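# Seat a matching bearing on a correct plate's bore

## Task

Several plates and bearings are present, and some plates do not suit some bearings. Use the drawing to pick one plate and one bearing that suit each other, then set that bearing onto that plate's bore with the plate upright. It counts as failed if at any moment a bearing from any other pairing touches a plate while sitting centred over that plate's bore. Do not disturb the press, which sits inside a transparent guard. The gauge must be left idle.

## Robot and tools

ROBOT. Two UR12e-type arms, left_arm and right_arm, each carrying a Robotiq 140 mm two-finger gripper whose fingers can fold. A block on each wrist sticks out about 10 cm toward the gripper's +x axis and turns with it. The fingers point along the gripper's +z axis and close along its y axis. The fingers fold if pressed tip-first into a surface or if a part is gripped near the palm. A firm grip uses the outer quarter of the pads.

FRAME. All reported positions use one scene frame, in metres. The origin is at table-top height, midway between the two arms. +z is up and +x points out over the table. left_arm is on the +y side, with its base near (+0.055, +0.547, +0.009); right_arm's base is near (+0.006, -0.686, +0.009). Image left and right do not match arm names. end_effector_position is the point between the closed pads. Fingertips extend about 33 mm past it at small openings and about 9 mm when fully open. Printed poses can be a few centimetres off.

ROW FORMAT. Both execute_actions and move use rows of 18 numbers, each in [-1, 1]. The first 9 numbers are left_arm and the last 9 are right_arm. Each group of 9 is laid out as follows:
- Six joint offsets, in the order shoulder pan, shoulder lift, elbow, wrist 1, wrist 2, wrist 3.
- Then the gripper's position, force_limit and speed.

JOINT OFFSETS. These are offsets, not poses. They are measured from the Joint targets shown when the call begins, not from the previous row, so sending the same offset again moves the arm further. A value of 1.0 equals 1.481 rad for the two shoulder joints and 2.222 rad for the four others. Stated joint ranges are ±6.283 rad, except the elbow at ±3.142. A request more than 0.010 rad beyond a range is refused. The result reports "joint sent to its limit" when a joint is clipped. To hold an arm still, send 0 for its joints.

GRIPPER NUMBERS. All three are absolute settings:
- position: +1 is fully open (140 mm), about -0.8 is where the pads touch, and -1 closes until blocked.
- force_limit: -1 gives about 14 N and +1 about 58 N for a slow close.
- speed: -1 is about 30 mm/s and +1 about 250 mm/s. Faster closes squeeze harder.
To leave a gripper unchanged, send its previous three numbers again.

EXECUTE_ACTIONS. Takes {"actions": [one action], "cameras": [...]}. An action may contain:
- "rows": up to 15 rows, each applied for one 1/30 s step.
- "steps": 1 to 450, default 15. After the last row the arm keeps heading to that row's target, so allow more steps for long reaches.
- "until": a condition on gauge fields, for example {"gauge": {"state": "busy"}}. A number needs a comparison such as [">", 2].
- "gauge": {"measure": true} or {"stop": true}.
An empty actions list returns all camera images.

MOVE. Sends joint targets along synchronised paths. Arguments:
- target: one row or a list of up to 15 rows. Every row's offsets count from the same starting Joint targets.
- speed: rad/s for the joint with the farthest to travel, from 0.01 to 3.14, default 0.5.
- blend: corner rounding in rad; 0 means stop at each target.
- stop_force: 4 to 120 N. It ends an arm's path on contact, measured against the wrist sensor's zero. Use a low speed when touching things with it.
- zero: defaults to true.
- blocking: false returns early; it cannot be combined with stop_force.
The result has a "move:" line: done, off_target, moving, held or fault, with limits=held if a check held back steps. Moves do not avoid obstacles or the other arm. The arms are stiff, so a target even slightly past firm contact can cause a fault.

OTHER TOOLS.
- wait(seconds 0 to 10) lets time pass.
- stop brakes a running move.
- zoom_image(camera, region [x0, y0, x1, y1]) enlarges part of the latest image; each side can be at most 504 px.
- show_instructions shows the drawing.
- zero_wrist_force(arm) re-zeros an arm's wrist sensor.
- read_manual returns licence texts.
- finished_scene(scene) ends the scene and cannot be undone.

CAMERAS. Four 672x504 cameras: cam_low, cam_nest, cam_left_wrist and cam_right_wrist.

RESULTS. Each result lists Joint positions, Joint velocities, Joint targets and Joint torques per arm, along with end-effector pose and velocities. Wrist force and torque are given in the end-effector axes. Tool commands and the gauge fields are also shown.

object_status has these values:
- 0: fingers moving.
- 1: blocked while opening.
- 2: blocked while closing, meaning something is held.
- 3: at the commanded position or pads touching.
position_measured runs from 3 (fully open) through 139 (60 mm) to 230 (pads touching).

GAUGE. The gauge fields are state (idle or busy), message, readings, no_1 to no_5 and refusals. no_1 to no_5 are the measured values in mm for the drawing's numbered requirements; 0.000 means not found. A measurement takes about 12 s. It needs one round piece lying flat, still and alone, centred within 40 mm of the gauge plate's centre. A plate with a pressed-in bearing counts as one piece. Keep the arms away from the lens while it reads, and leave the gauge idle at the end.

FAULTS. Any of these stops an arm for 10 s:
- Contact torque at a joint's limit: 313 N m at the shoulders, 142 at the elbow, 51.3 at the wrists.
- An outside force of about 150 N.
Overheated motors cause a 30 to 60 s brake. "joint command not followed" means the arm-clearance check stepped in.

AVOID. Dropping parts, releasing parts while they are moving, and letting anything leave the table. Avoid hard hits or pushes, contact between the two arms, and one gripper closing on the other arm's fingers. Avoid large twisting loads on the gripper and touching the press or its guard. Never let a bearing rest centred on the bore of a plate it does not belong with.

Each tool is called after ">>>" as name(argument=value, ...), one argument or row to a line, values as JSON.

Reference images:

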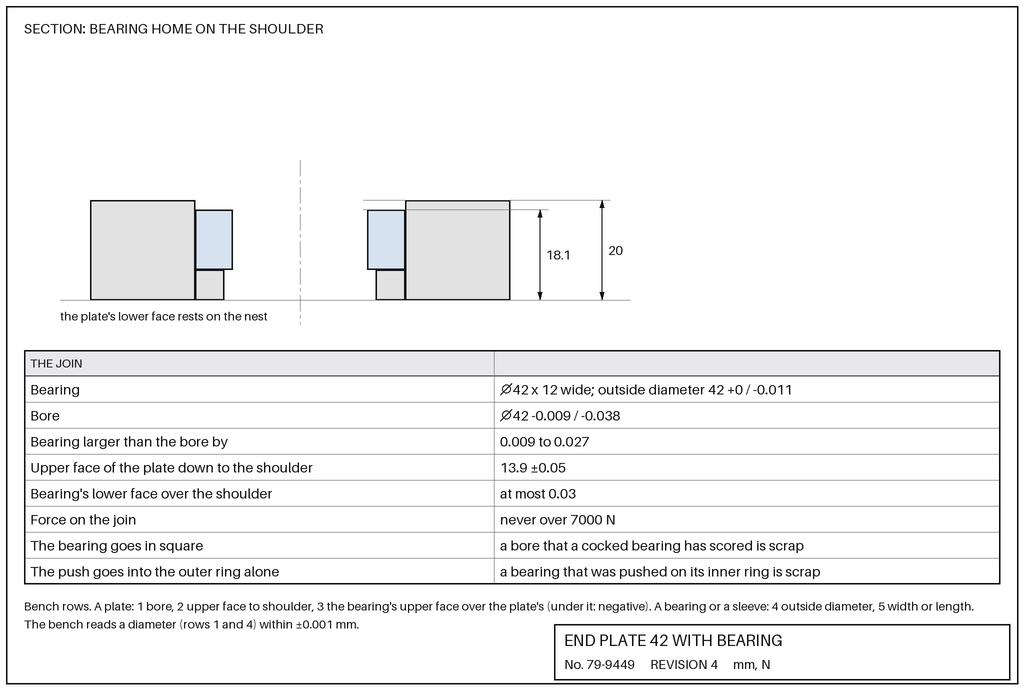

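## Session

>>> execute_actions(
  actions=[],
)

>>> zoom_image(
  camera="cam_low",
  region=[400, 200, 672, 404],
)

Scene clock: 0.00 s.
left_arm: end_effector_position=(+0.4852, +0.5954, +0.3566) position_measured=3 object_status=3 end_effector_quat_wxyz=(-0.182, +0.750, +0.546, +0.325) | right_arm: end_effector_position=(+1.1291, -0.4232, +0.1184) position_measured=3 object_status=3 end_effector_quat_wxyz=(-0.101, +0.742, +0.308, +0.586)
Joint positions: left_arm=[-0.952 -2.182 2.247 -1.192 -0.928 0.78] | right_arm=[-0.083 -0.691 1.67 -3.75 -0.94 -3.59]
Joint velocities: within noise
Joint torques (N m): no reading
Wrist force (N): no reading
Wrist torque (N m): no reading
Wrist force, peak (N): no reading
Joint targets: left_arm=[-0.952 -2.182 2.247 -1.192 -0.928 0.780] | right_arm=[-0.083 -0.691 1.670 -3.750 -0.940 -3.590]
Tool commands: left_gripper/position=+1.0 left_gripper/force_limit=+1.0 left_gripper/speed=+1.0 right_gripper/position=+1.0 right_gripper/force_limit=+1.0 right_gripper/speed=+1.0
gauge: message=nothing_yet readings=0 no_1=0.000 no_2=0.000 no_3=0.000 no_4=0.000 no_5=0.000
camera_calibration:
cam_left_wrist: T_world_to_cam=[[0.942186, -0.327369, 0.0715221, -0.275455], [-0.27704, -0.881085, -0.383326, 0.792036], [0.188506, 0.34135, -0.92084, 0.212955], [0, 0, 0, 1]] pos_world=[0.438812, 0.534983, 0.519406]
cam_right_wrist: T_world_to_cam=[[0.575291, -0.790732, 0.209244, -1.00049], [-0.369091, -0.479247, -0.7963, 0.315515], [0.729939, 0.380875, -0.567559, -0.411602], [0, 0, 0, 1]] pos_world=[0.992472, -0.483141, 0.226983]

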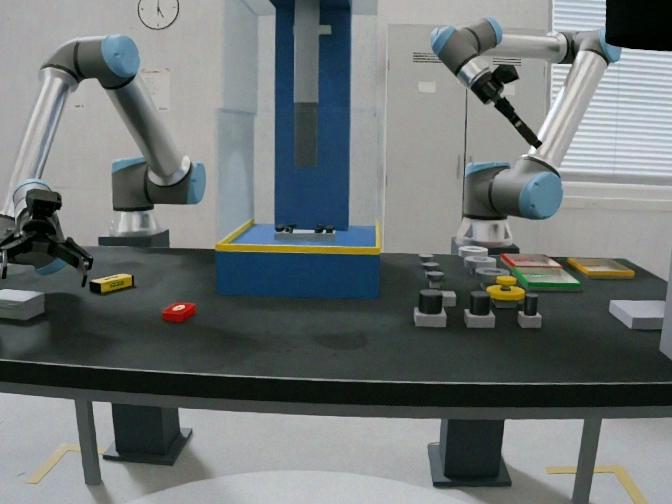

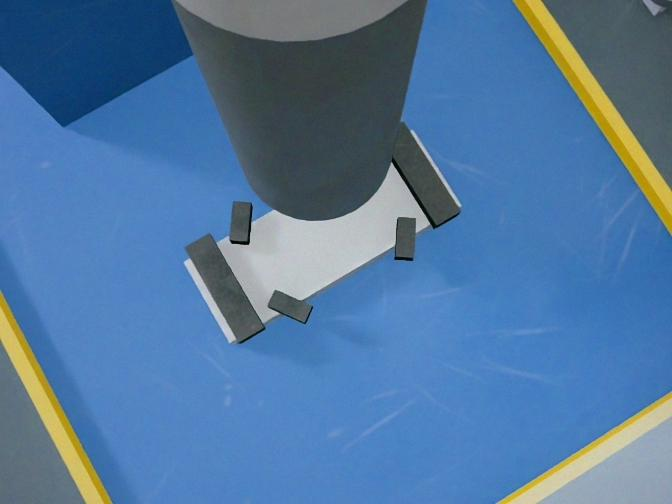

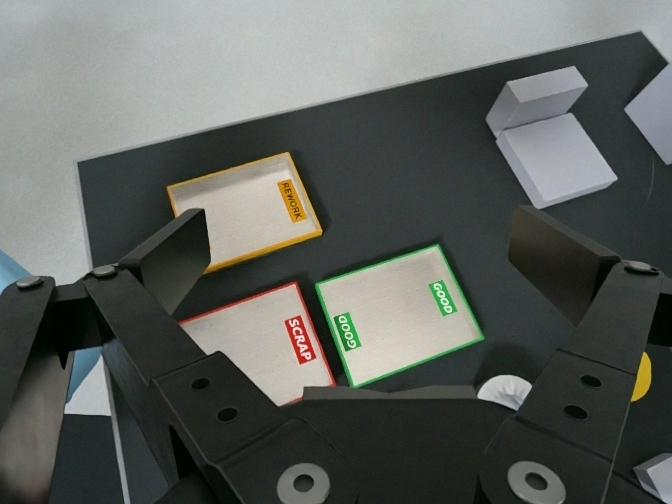

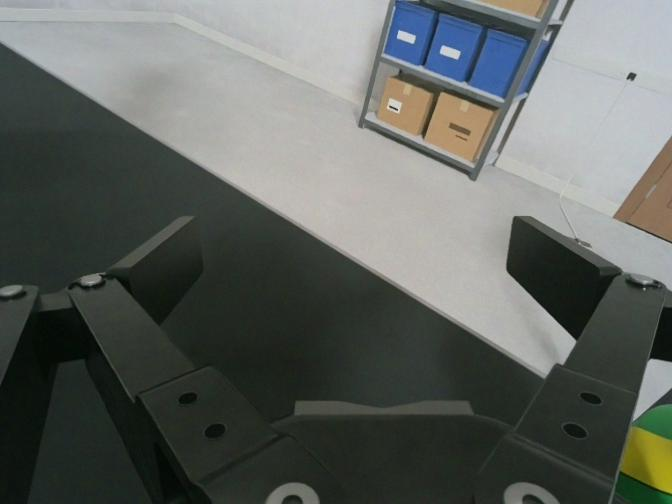

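Scaled by 1.853 from the camera's 672x504 image, which has a finer 960x720 frame.

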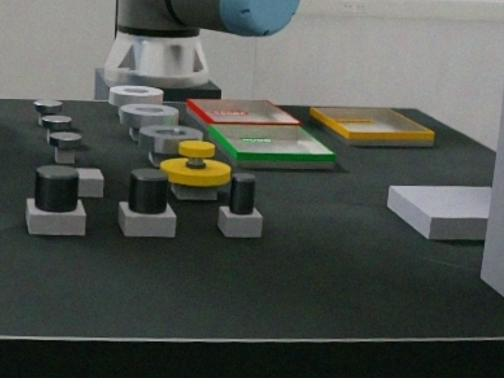

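>>> move(
  target=[0.2181,0.4105,-0.0891,-0.3848,-0.2894,0.7795,0.11,-0.1,-1,0,0,0,0,0,0,1,1,1],
  speed=0.9,
  cameras=["cam_left_wrist"],
)

>>> zoom_image(
  camera="cam_left_wrist",
  region=[80, 50, 480, 400],
)

Scene clock: 19.90 s.
left_arm: end_effector_position=(+0.6642, +0.3192, +0.2004) position_measured=115 object_status=3 end_effector_quat_wxyz=(+0.000, +1.000, +0.000, +0.001) | right_arm: end_effector_position=(+1.1291, -0.4232, +0.1184) position_measured=3 object_status=3 end_effector_quat_wxyz=(-0.101, +0.742, +0.308, +0.586)
Joint positions: left_arm=[-0.629 -1.574 2.049 -2.047 -1.571 2.512] | right_arm=[-0.083 -0.691 1.67 -3.75 -0.94 -3.59]
Joint torques (N m): left_arm=[16.5 -36.49 -49.22 -8.22 -3.4 3.57] | right_arm=[-0.48 -97.91 -33.18 -4.04 0.31 -0.35]
Wrist force (N): left_arm=[0.5 0.7 -0.3] | right_arm=[0.0 0.0 -0.3]
Wrist torque (N m): left_arm=[-0.02 0.18 -0.28] | right_arm=[0.00 0.00 0.00]
Wrist force, peak (N): left_arm=[2.1 1.4 0.6] | right_arm=[0.3 -0.4 -0.1]
Joint targets: left_arm=[-0.629 -1.574 2.049 -2.047 -1.571 2.512] | right_arm=[-0.083 -0.691 1.670 -3.750 -0.940 -3.590]
gauge: message=nothing_yet readings=0 no_1=0.000 no_2=0.000 no_3=0.000 no_4=0.000 no_5=0.000
move: done
camera_calibration:
cam_left_wrist: T_world_to_cam=[[0.0000945905, -0.999889, -0.0149044, 0.334376], [-0.93476, -0.00538364, 0.35524, 0.54776], [-0.35528, 0.0138984, -0.934656, 0.598], [0, 0, 0, 1]] pos_world=[0.72445, 0.328977, 0.369322]
Images, in order (width x height): cam_left_wrist 672x504.

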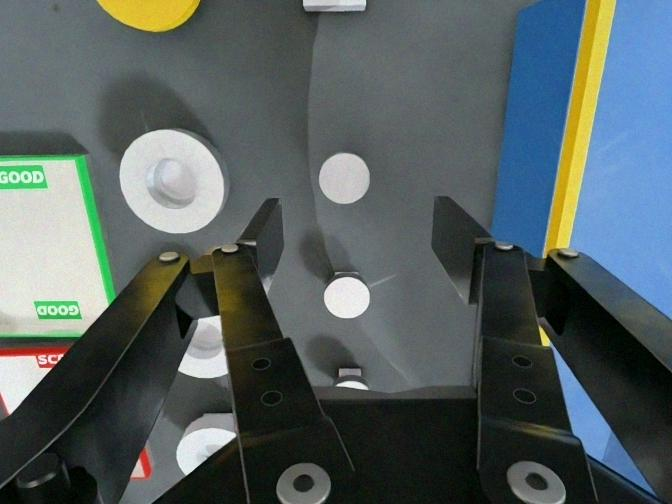

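Scaled by 1.260 from the camera's 672x504 image, which has a finer 960x720 frame.

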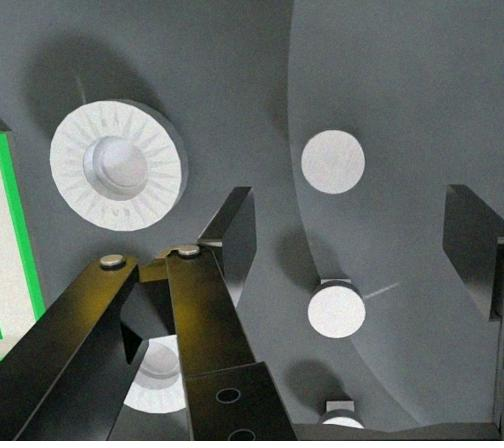

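>>> move(
  target=[
    [0.0058,0.0687,0.0508,-0.096,0,0.004,0.11,-0.1,-1,0,0,0,0,0,0,1,1,1],
    [0.0058,0.1019,0.0639,-0.1313,0,0.004,0.11,-0.1,-1,0,0,0,0,0,0,1,1,1],
    [0.0058,0.1019,0.0639,-0.1313,0,0.004,-1,-0.1,-1,0,0,0,0,0,0,1,1,1],
  ],
  speed=[0.4,0.12,0.2],
  cameras=["cam_left_wrist"],
)

Scene clock: 64.87 s.
left_arm: end_effector_position=(+0.6617, +0.3276, +0.0579) position_measured=168 object_status=0 end_effector_quat_wxyz=(+0.000, +1.000, +0.000, +0.000) | right_arm: end_effector_position=(+1.1291, -0.4232, +0.1184) position_measured=3 object_status=3 end_effector_quat_wxyz=(-0.101, +0.742, +0.308, +0.586)
Joint positions: left_arm=[-0.62 -1.423 2.191 -2.339 -1.571 2.521] | right_arm=[-0.083 -0.691 1.67 -3.75 -0.94 -3.59]
Joint torques (N m): left_arm=[14.93 -42.62 -29.13 -7.54 -2.94 3.6] | right_arm=[-0.43 -96.83 -33.85 -4.86 0.75 -0.1]
Wrist force (N): left_arm=[-2.5 -2.2 -13.8] | right_arm=[0.0 -0.1 0.1]
Wrist torque (N m): left_arm=[-0.06 0.08 -0.26] | right_arm=[-0.02 -0.01 0.00]
Wrist force, peak (N): left_arm=[-2.5 -2.1 -14.1] | right_arm=[-0.2 -0.2 -0.6]
Joint targets: left_arm=[-0.620 -1.423 2.191 -2.339 -1.571 2.521] | right_arm=[-0.083 -0.691 1.670 -3.750 -0.940 -3.590]
gauge: message=nothing_yet readings=0 no_1=0.000 no_2=0.000 no_3=0.000 no_4=0.000 no_5=0.000
move: done
camera_calibration:
cam_left_wrist: T_world_to_cam=[[-0.000389096, -0.999879, -0.0155815, 0.341053], [-0.934424, -0.00518599, 0.356124, 0.595765], [-0.356162, 0.0146983, -0.934309, 0.464166], [0, 0, 0, 1]] pos_world=[0.722148, 0.337279, 0.226822]
Images, in order (width x height): cam_left_wrist 672x504.

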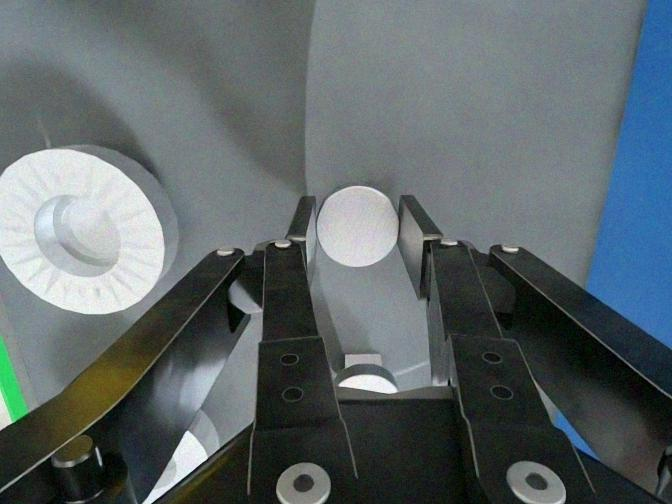

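>>> move(
  target=[
    [0,-0.102,-0.0639,0.1314,0,0,-1,-0.1,-1,0,0,0,0,0,0,1,1,1],
    [0.4504,0.1932,-0.2397,0.111,0,0.3006,-1,-0.1,-1,0,0,0,0,0,0,1,1,1],
    [0.4504,0.2237,-0.2246,0.0756,0,0.3006,-1,-0.1,-1,0,0,0,0,0,0,1,1,1],
  ],
  speed=[0.4,0.5,0.2],
)

>>> move(
  target=[0,0.0152,0.0075,-0.0177,0,0,-1,-0.1,-1,0,0,0,0,0,0,1,1,1],
  speed=0.025,
  stop_force=6,
)

Scene clock: 86.50 s.
left_arm: end_effector_position=(+0.9198, +0.7618, +0.0698) position_measured=168 object_status=2 end_effector_quat_wxyz=(+0.000, +1.000, +0.000, +0.000) | right_arm: end_effector_position=(+1.1291, -0.4232, +0.1184) position_measured=3 object_status=3 end_effector_quat_wxyz=(-0.101, +0.742, +0.308, +0.586)
Joint positions: left_arm=[0.047 -1.092 1.692 -2.171 -1.571 3.189] | right_arm=[-0.083 -0.691 1.67 -3.75 -0.94 -3.59]
Joint torques (N m): left_arm=[16.34 -76.98 -34.05 -8.6 -0.3 3.77] | right_arm=[0 -98.1 -34.08 -5.29 0.3 -0.37]
Wrist force (N): left_arm=[0.4 0.7 1.2] | right_arm=[0.1 -0.1 0.1]
Wrist torque (N m): left_arm=[-0.06 0.32 -0.26] | right_arm=[-0.02 -0.04 0.00]
Wrist force, peak (N): left_arm=[-3.0 -2.3 -14.7] | right_arm=[-0.3 -0.4 -0.1]
Joint targets: left_arm=[0.047 -1.092 1.692 -2.171 -1.571 3.189] | right_arm=[-0.083 -0.691 1.670 -3.750 -0.940 -3.590]
gauge: message=nothing_yet readings=0 no_1=0.000 no_2=0.000 no_3=0.000 no_4=0.000 no_5=0.000
move: done

Scene clock: 88.33 s.
left_arm: end_effector_position=(+0.9196, +0.7618, +0.0612) position_measured=168 object_status=2 end_effector_quat_wxyz=(+0.000, +1.000, +0.000, +0.000) | right_arm: end_effector_position=(+1.1291, -0.4232, +0.1184) position_measured=3 object_status=3 end_effector_quat_wxyz=(-0.101, +0.742, +0.308, +0.586)
Joint positions: left_arm=[0.047 -1.084 1.698 -2.184 -1.571 3.189] | right_arm=[-0.083 -0.691 1.67 -3.75 -0.94 -3.59]
Joint torques (N m): left_arm=[12.22 -103.09 -46.18 -4.4 -0.18 3.47] | right_arm=[1.08 -95.67 -34.76 -5.24 0.6 -0.63]
Wrist force (N): left_arm=[0.3 0.7 1.6] | right_arm=[0.0 0.1 -0.1]
Wrist torque (N m): left_arm=[-0.05 0.34 -0.27] | right_arm=[0.01 -0.01 -0.01]
Wrist force, peak (N): left_arm=[-0.9 1.4 -15.2] | right_arm=[-0.5 0.2 0.1]
Joint targets: left_arm=[0.047 -1.084 1.698 -2.184 -1.571 3.189] | right_arm=[-0.083 -0.691 1.670 -3.750 -0.940 -3.590]
gauge: message=nothing_yet readings=0 no_1=0.000 no_2=0.000 no_3=0.000 no_4=0.000 no_5=0.000
move: contact (left_arm); left_arm: the wrist 1 is farthest, 0.026 rad from its target

>>> move(
  target=[
    [0,0,0,0,0,0,0.11,-0.1,-1,0,0,0,0,0,0,1,1,1],
    [0,-0.0357,-0.0174,0.0408,0,0,0.11,-0.1,-1,0,0,0,0,0,0,1,1,1],
    [-0.319,-0.3766,0.1874,0.0633,0,0.4941,0.11,-0.1,-1,0,0,0,0,0,0,1,1,1],
    [-0.319,-0.3766,0.1874,0.0633,0,0.4941,0.5,0.5,-1,0,0,0,0,0,0,1,1,1],
  ],
  speed=[0.2,0.2,0.7,0.3],
  cameras=["cam_left_wrist"],
)

>>> execute_actions(
  actions=[
    {"gauge":{"measure":true},"steps":400,"until":{"gauge":{"readings":[">",0]}}},
  ],
)

Scene clock: 110.13 s.
left_arm: end_effector_position=(+0.6603, +0.4638, +0.2002) position_measured=66 object_status=0 end_effector_quat_wxyz=(+0.000, +0.707, -0.707, +0.000) | right_arm: end_effector_position=(+1.1291, -0.4232, +0.1184) position_measured=3 object_status=3 end_effector_quat_wxyz=(-0.101, +0.742, +0.308, +0.586)
Joint positions: left_arm=[-0.426 -1.642 2.114 -2.044 -1.571 4.287] | right_arm=[-0.083 -0.691 1.67 -3.75 -0.94 -3.59]
Joint torques (N m): left_arm=[-15.26 -57.18 -36.61 -3 -0.2 3.67] | right_arm=[0.1 -98.26 -35.02 -5.57 0.58 -0.42]
Wrist force (N): left_arm=[0.4 1.0 -0.6] | right_arm=[0.3 0.1 0.0]
Wrist torque (N m): left_arm=[0.12 0.15 -0.29] | right_arm=[0.02 -0.05 -0.01]
Wrist force, peak (N): left_arm=[1.4 3.3 -0.5] | right_arm=[0.0 -0.5 -0.3]
Joint targets: left_arm=[-0.426 -1.642 2.114 -2.044 -1.571 4.287] | right_arm=[-0.083 -0.691 1.670 -3.750 -0.940 -3.590]
gauge: message=nothing_yet readings=0 no_1=0.000 no_2=0.000 no_3=0.000 no_4=0.000 no_5=0.000
move: done
camera_calibration:
cam_left_wrist: T_world_to_cam=[[-0.999872, 0.000754737, -0.0159791, 0.675388], [-0.00498649, 0.934413, 0.356158, -0.505022], [0.0151999, 0.356192, -0.934289, 0.191014], [0, 0, 0, 1]] pos_world=[0.66988, 0.403352, 0.369122]
Images, in order (width x height): cam_left_wrist 672x504.

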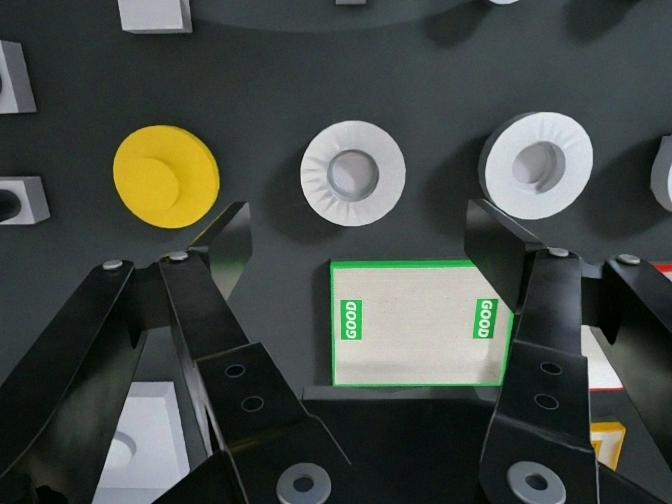

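Scene clock: 122.33 s.
left_arm: end_effector_position=(+0.6603, +0.4638, +0.2002) position_measured=66 object_status=3 end_effector_quat_wxyz=(+0.000, +0.707, -0.707, +0.000) | right_arm: end_effector_position=(+1.1291, -0.4232, +0.1184) position_measured=3 object_status=3 end_effector_quat_wxyz=(-0.101, +0.742, +0.308, +0.586)
Joint positions: left_arm=[-0.426 -1.642 2.114 -2.044 -1.571 4.287] | right_arm=[-0.083 -0.691 1.67 -3.75 -0.94 -3.59]
Joint torques (N m): left_arm=[-14.97 -55.98 -36.81 -3.17 -0.11 3.59] | right_arm=[-0.03 -97.13 -35.43 -5.32 0.61 -0.45]
Wrist force (N): left_arm=[0.5 1.3 -0.5] | right_arm=[0.1 -0.2 0.0]
Wrist torque (N m): left_arm=[0.20 0.13 -0.29] | right_arm=[-0.05 -0.01 -0.01]
Wrist force, peak (N): left_arm=[0.3 1.7 -0.3] | right_arm=[-0.2 -0.5 0.2]
Joint targets: left_arm=[-0.426 -1.642 2.114 -2.044 -1.571 4.287] | right_arm=[-0.083 -0.691 1.670 -3.750 -0.940 -3.590]
Tool commands: left_gripper/position=+0.5 left_gripper/force_limit=+0.5 left_gripper/speed=-1.0 right_gripper/position=+1.0 right_gripper/force_limit=+1.0 right_gripper/speed=+1.0
gauge: message=measure_taken readings=1 no_1=0.000 no_2=0.000 no_3=0.000 no_4=41.998 no_5=12.000

>>> move(
  target=[
    [0.3194,0.3411,-0.2051,-0.0217,0,-0.4941,0.11,-0.1,-1,0,0,0,0,0,0,1,1,1],
    [0.3194,0.3768,-0.1872,-0.063,0,-0.4941,0.11,-0.1,-1,0,0,0,0,0,0,1,1,1],
    [0.3194,0.3768,-0.1872,-0.063,0,-0.4941,-1,-0.1,-1,0,0,0,0,0,0,1,1,1],
  ],
  speed=[0.7,0.15,0.2],
)

>>> wait(
  seconds=0.5,
)

Scene clock: 139.77 s.
left_arm: end_effector_position=(+0.9189, +0.7623, +0.0606) position_measured=168 object_status=0 end_effector_quat_wxyz=(+0.000, +1.000, +0.000, -0.001) | right_arm: end_effector_position=(+1.1291, -0.4232, +0.1184) position_measured=3 object_status=3 end_effector_quat_wxyz=(-0.101, +0.742, +0.308, +0.586)
Joint positions: left_arm=[0.047 -1.084 1.698 -2.184 -1.571 3.189] | right_arm=[-0.083 -0.691 1.67 -3.75 -0.94 -3.59]
Joint torques (N m): left_arm=[16.33 -76.51 -33.74 -7.7 0.46 -4.27] | right_arm=[-2.11 -97.75 -35.14 -5.9 0.65 -0.39]
Wrist force (N): left_arm=[-3.1 1.0 -10.1] | right_arm=[0.1 -0.1 0.1]
Wrist torque (N m): left_arm=[-0.05 0.27 -0.13] | right_arm=[-0.01 -0.03 -0.01]
Wrist force, peak (N): left_arm=[-3.0 1.2 -10.2] | right_arm=[-0.3 -0.3 0.3]
Joint targets: left_arm=[0.047 -1.084 1.698 -2.184 -1.571 3.189] | right_arm=[-0.083 -0.691 1.670 -3.750 -0.940 -3.590]
gauge: message=measure_taken readings=1 no_1=0.000 no_2=0.000 no_3=0.000 no_4=41.998 no_5=12.000
move: done

Scene clock: 140.27 s.
left_arm: end_effector_position=(+0.9189, +0.7623, +0.0606) position_measured=168 object_status=2 end_effector_quat_wxyz=(+0.000, +1.000, +0.000, -0.001) | right_arm: end_effector_position=(+1.1291, -0.4232, +0.1184) position_measured=3 object_status=3 end_effector_quat_wxyz=(-0.101, +0.742, +0.308, +0.586)
Joint positions: left_arm=[0.047 -1.084 1.698 -2.184 -1.571 3.189] | right_arm=[-0.083 -0.691 1.67 -3.75 -0.94 -3.59]
Joint torques (N m): left_arm=[14.95 -77.64 -33.71 -6.8 0.42 -4.18] | right_arm=[-0.63 -97.13 -36.24 -5.91 0.65 -0.26]
Wrist force (N): left_arm=[-3.1 1.1 -10.2] | right_arm=[0.1 0.0 -0.3]
Wrist torque (N m): left_arm=[-0.03 0.27 -0.13] | right_arm=[0.00 -0.02 -0.01]
Wrist force, peak (N): left_arm=[-3.1 0.8 -10.5] | right_arm=[-0.2 0.1 -0.3]
Joint targets: left_arm=[0.047 -1.084 1.698 -2.184 -1.571 3.189] | right_arm=[-0.083 -0.691 1.670 -3.750 -0.940 -3.590]
Tool commands: left_gripper/position=-1.0 left_gripper/force_limit=-0.1 left_gripper/speed=-1.0 right_gripper/position=+1.0 right_gripper/force_limit=+1.0 right_gripper/speed=+1.0
gauge: message=measure_taken readings=1 no_1=0.000 no_2=0.000 no_3=0.000 no_4=41.998 no_5=12.000
wait: 0.50 s

>>> move(
  target=[
    [0,-0.0357,-0.0174,0.0408,0,0,-1,-0.1,-1,0,0,0,0,0,0,1,1,1],
    [-0.4504,-0.3309,0.158,0.0617,0,-0.3006,-1,-0.1,-1,0,0,0,0,0,0,1,1,1],
    [-0.4504,-0.2621,0.2087,-0.0344,0,-0.3006,-1,-0.1,-1,0,0,0,0,0,0,1,1,1],
    [-0.4504,-0.2363,0.219,-0.0619,0,-0.3006,-1,-0.1,-1,0,0,0,0,0,0,1,1,1],
  ],
  speed=[0.2,0.5,0.3,0.15],
  blend=[0.02,0.05,0,0],
)

>>> move(
  target=[0,0.012,0.0047,-0.0126,0,0,-1,-0.1,-1,0,0,0,0,0,0,1,1,1],
  speed=0.02,
  stop_force=5,
)

Scene clock: 163.17 s.
left_arm: end_effector_position=(+0.6619, +0.3280, +0.0659) position_measured=168 object_status=2 end_effector_quat_wxyz=(+0.000, +1.000, +0.000, +0.000) | right_arm: end_effector_position=(+1.1291, -0.4232, +0.1184) position_measured=3 object_status=3 end_effector_quat_wxyz=(-0.101, +0.742, +0.308, +0.586)
Joint positions: left_arm=[-0.62 -1.434 2.185 -2.321 -1.571 2.521] | right_arm=[-0.083 -0.691 1.67 -3.75 -0.94 -3.59]
Joint torques (N m): left_arm=[-13.27 -41.74 -29.84 -8.26 0.27 -4.3] | right_arm=[0.78 -97.54 -35.83 -5.86 0.7 -0.55]
Wrist force (N): left_arm=[0.7 0.4 0.3] | right_arm=[0.1 0.0 -0.2]
Wrist torque (N m): left_arm=[-0.04 0.16 -0.12] | right_arm=[0.00 -0.03 -0.01]
Wrist force, peak (N): left_arm=[-3.3 0.9 -10.7] | right_arm=[0.5 0.2 0.0]
Joint targets: left_arm=[-0.620 -1.434 2.185 -2.321 -1.571 2.521] | right_arm=[-0.083 -0.691 1.670 -3.750 -0.940 -3.590]
gauge: message=measure_taken readings=1 no_1=0.000 no_2=0.000 no_3=0.000 no_4=41.998 no_5=12.000
move: done

Scene clock: 165.30 s.
left_arm: end_effector_position=(+0.6616, +0.3281, +0.0575) position_measured=168 object_status=2 end_effector_quat_wxyz=(+0.000, +1.000, +0.000, +0.000) | right_arm: end_effector_position=(+1.1291, -0.4232, +0.1184) position_measured=3 object_status=3 end_effector_quat_wxyz=(-0.101, +0.742, +0.308, +0.586)
Joint positions: left_arm=[-0.62 -1.422 2.191 -2.339 -1.571 2.521] | right_arm=[-0.083 -0.691 1.67 -3.75 -0.94 -3.59]
Joint torques (N m): left_arm=[-11.59 -67.9 -42.54 -3.89 0.18 -4.22] | right_arm=[-1.07 -98.75 -36.27 -5.98 0.63 -0.55]
Wrist force (N): left_arm=[0.3 0.4 0.1] | right_arm=[0.0 0.0 -0.1]
Wrist torque (N m): left_arm=[-0.05 0.25 -0.13] | right_arm=[0.00 -0.01 0.00]
Wrist force, peak (N): left_arm=[-4.0 -5.1 -18.9] | right_arm=[0.4 -0.1 0.2]
Joint targets: left_arm=[-0.620 -1.422 2.191 -2.339 -1.571 2.521] | right_arm=[-0.083 -0.691 1.670 -3.750 -0.940 -3.590]
gauge: message=measure_taken readings=1 no_1=0.000 no_2=0.000 no_3=0.000 no_4=41.998 no_5=12.000
move: contact (left_arm)

>>> move(
  target=[
    [0,0,0,0,0,0,0.11,-0.1,-1,0,0,0,0,0,0,1,1,1],
    [0,-0.0339,-0.0131,0.0354,0,0,0.11,-0.1,-1,0,0,0,0,0,0,1,1,1],
    [0.131,-0.1485,-0.0347,0.1328,0,0.7948,0.11,-0.1,-1,0,0,0,0,0,0,1,1,1],
    [0.131,-0.1485,-0.0347,0.1328,0,0.7948,0.5,0.5,0,0,0,0,0,0,0,1,1,1],
  ],
  speed=[0.2,0.2,0.8,0.3],
)

>>> move(
  target=[
    [0,0.0559,0.0386,-0.0753,0,0,0.5,0.5,0,0,0,0,0,0,0,1,1,1],
    [0,0.1141,0.0635,-0.139,0,0,0.5,0.5,0,0,0,0,0,0,0,1,1,1],
    [0,0.1141,0.0635,-0.139,0,0,-1,0.5,-1,0,0,0,0,0,0,1,1,1],
  ],
  speed=[0.3,0.15,0.2],
  blend=[0.03,0,0],
  cameras=["cam_left_wrist"],
)

Scene clock: 205.83 s.
left_arm: end_effector_position=(+0.6603, +0.4638, +0.2005) position_measured=66 object_status=0 end_effector_quat_wxyz=(+0.000, +0.707, -0.707, +0.001) | right_arm: end_effector_position=(+1.1291, -0.4232, +0.1184) position_measured=3 object_status=3 end_effector_quat_wxyz=(-0.101, +0.742, +0.308, +0.586)
Joint positions: left_arm=[-0.426 -1.642 2.114 -2.044 -1.571 4.287] | right_arm=[-0.083 -0.691 1.67 -3.75 -0.94 -3.59]
Joint torques (N m): left_arm=[15.98 -57.23 -49.09 -2.86 0.65 3.73] | right_arm=[-1.26 -97.15 -36.43 -6.21 0.62 -0.45]
Wrist force (N): left_arm=[0.2 1.4 -0.5] | right_arm=[-0.1 0.0 -0.1]
Wrist torque (N m): left_arm=[0.23 0.18 -0.29] | right_arm=[0.00 0.02 0.00]
Wrist force, peak (N): left_arm=[0.0 1.5 -0.9] | right_arm=[0.1 0.4 0.4]
Joint targets: left_arm=[-0.426 -1.642 2.114 -2.044 -1.571 4.287] | right_arm=[-0.083 -0.691 1.670 -3.750 -0.940 -3.590]
gauge: message=measure_taken readings=1 no_1=0.000 no_2=0.000 no_3=0.000 no_4=41.998 no_5=12.000
move: done

Scene clock: 209.20 s.
left_arm: end_effector_position=(+0.6597, +0.4640, +0.0561) position_measured=105 object_status=0 end_effector_quat_wxyz=(+0.000, +0.707, -0.707, +0.000) | right_arm: end_effector_position=(+1.1291, -0.4232, +0.1184) position_measured=3 object_status=3 end_effector_quat_wxyz=(-0.101, +0.742, +0.308, +0.586)
Joint positions: left_arm=[-0.426 -1.473 2.255 -2.353 -1.571 4.287] | right_arm=[-0.083 -0.691 1.67 -3.75 -0.94 -3.59]
Joint torques (N m): left_arm=[3.46 -37.9 -30.06 -6.9 0.62 3.39] | right_arm=[-1.37 -97.08 -38.08 -5.84 0.61 -0.24]
Wrist force (N): left_arm=[-2.7 8.8 -25.6] | right_arm=[0.0 0.1 0.0]
Wrist torque (N m): left_arm=[-0.03 0.22 -0.23] | right_arm=[0.03 0.01 -0.01]
Wrist force, peak (N): left_arm=[-2.7 9.1 -25.7] | right_arm=[0.2 -0.3 0.3]
Joint targets: left_arm=[-0.426 -1.473 2.255 -2.353 -1.571 4.287] | right_arm=[-0.083 -0.691 1.670 -3.750 -0.940 -3.590]
gauge: message=measure_taken readings=1 no_1=0.000 no_2=0.000 no_3=0.000 no_4=41.998 no_5=12.000
move: done
camera_calibration:
cam_left_wrist: T_world_to_cam=[[-0.999881, 0.000955122, -0.0153688, 0.672371], [-0.00458465, 0.934345, 0.35634, -0.454172], [0.0147001, 0.356368, -0.93423, 0.0565684], [0, 0, 0, 1]] pos_world=[0.669378, 0.403552, 0.225021]
Images, in order (width x height): cam_left_wrist 672x504.

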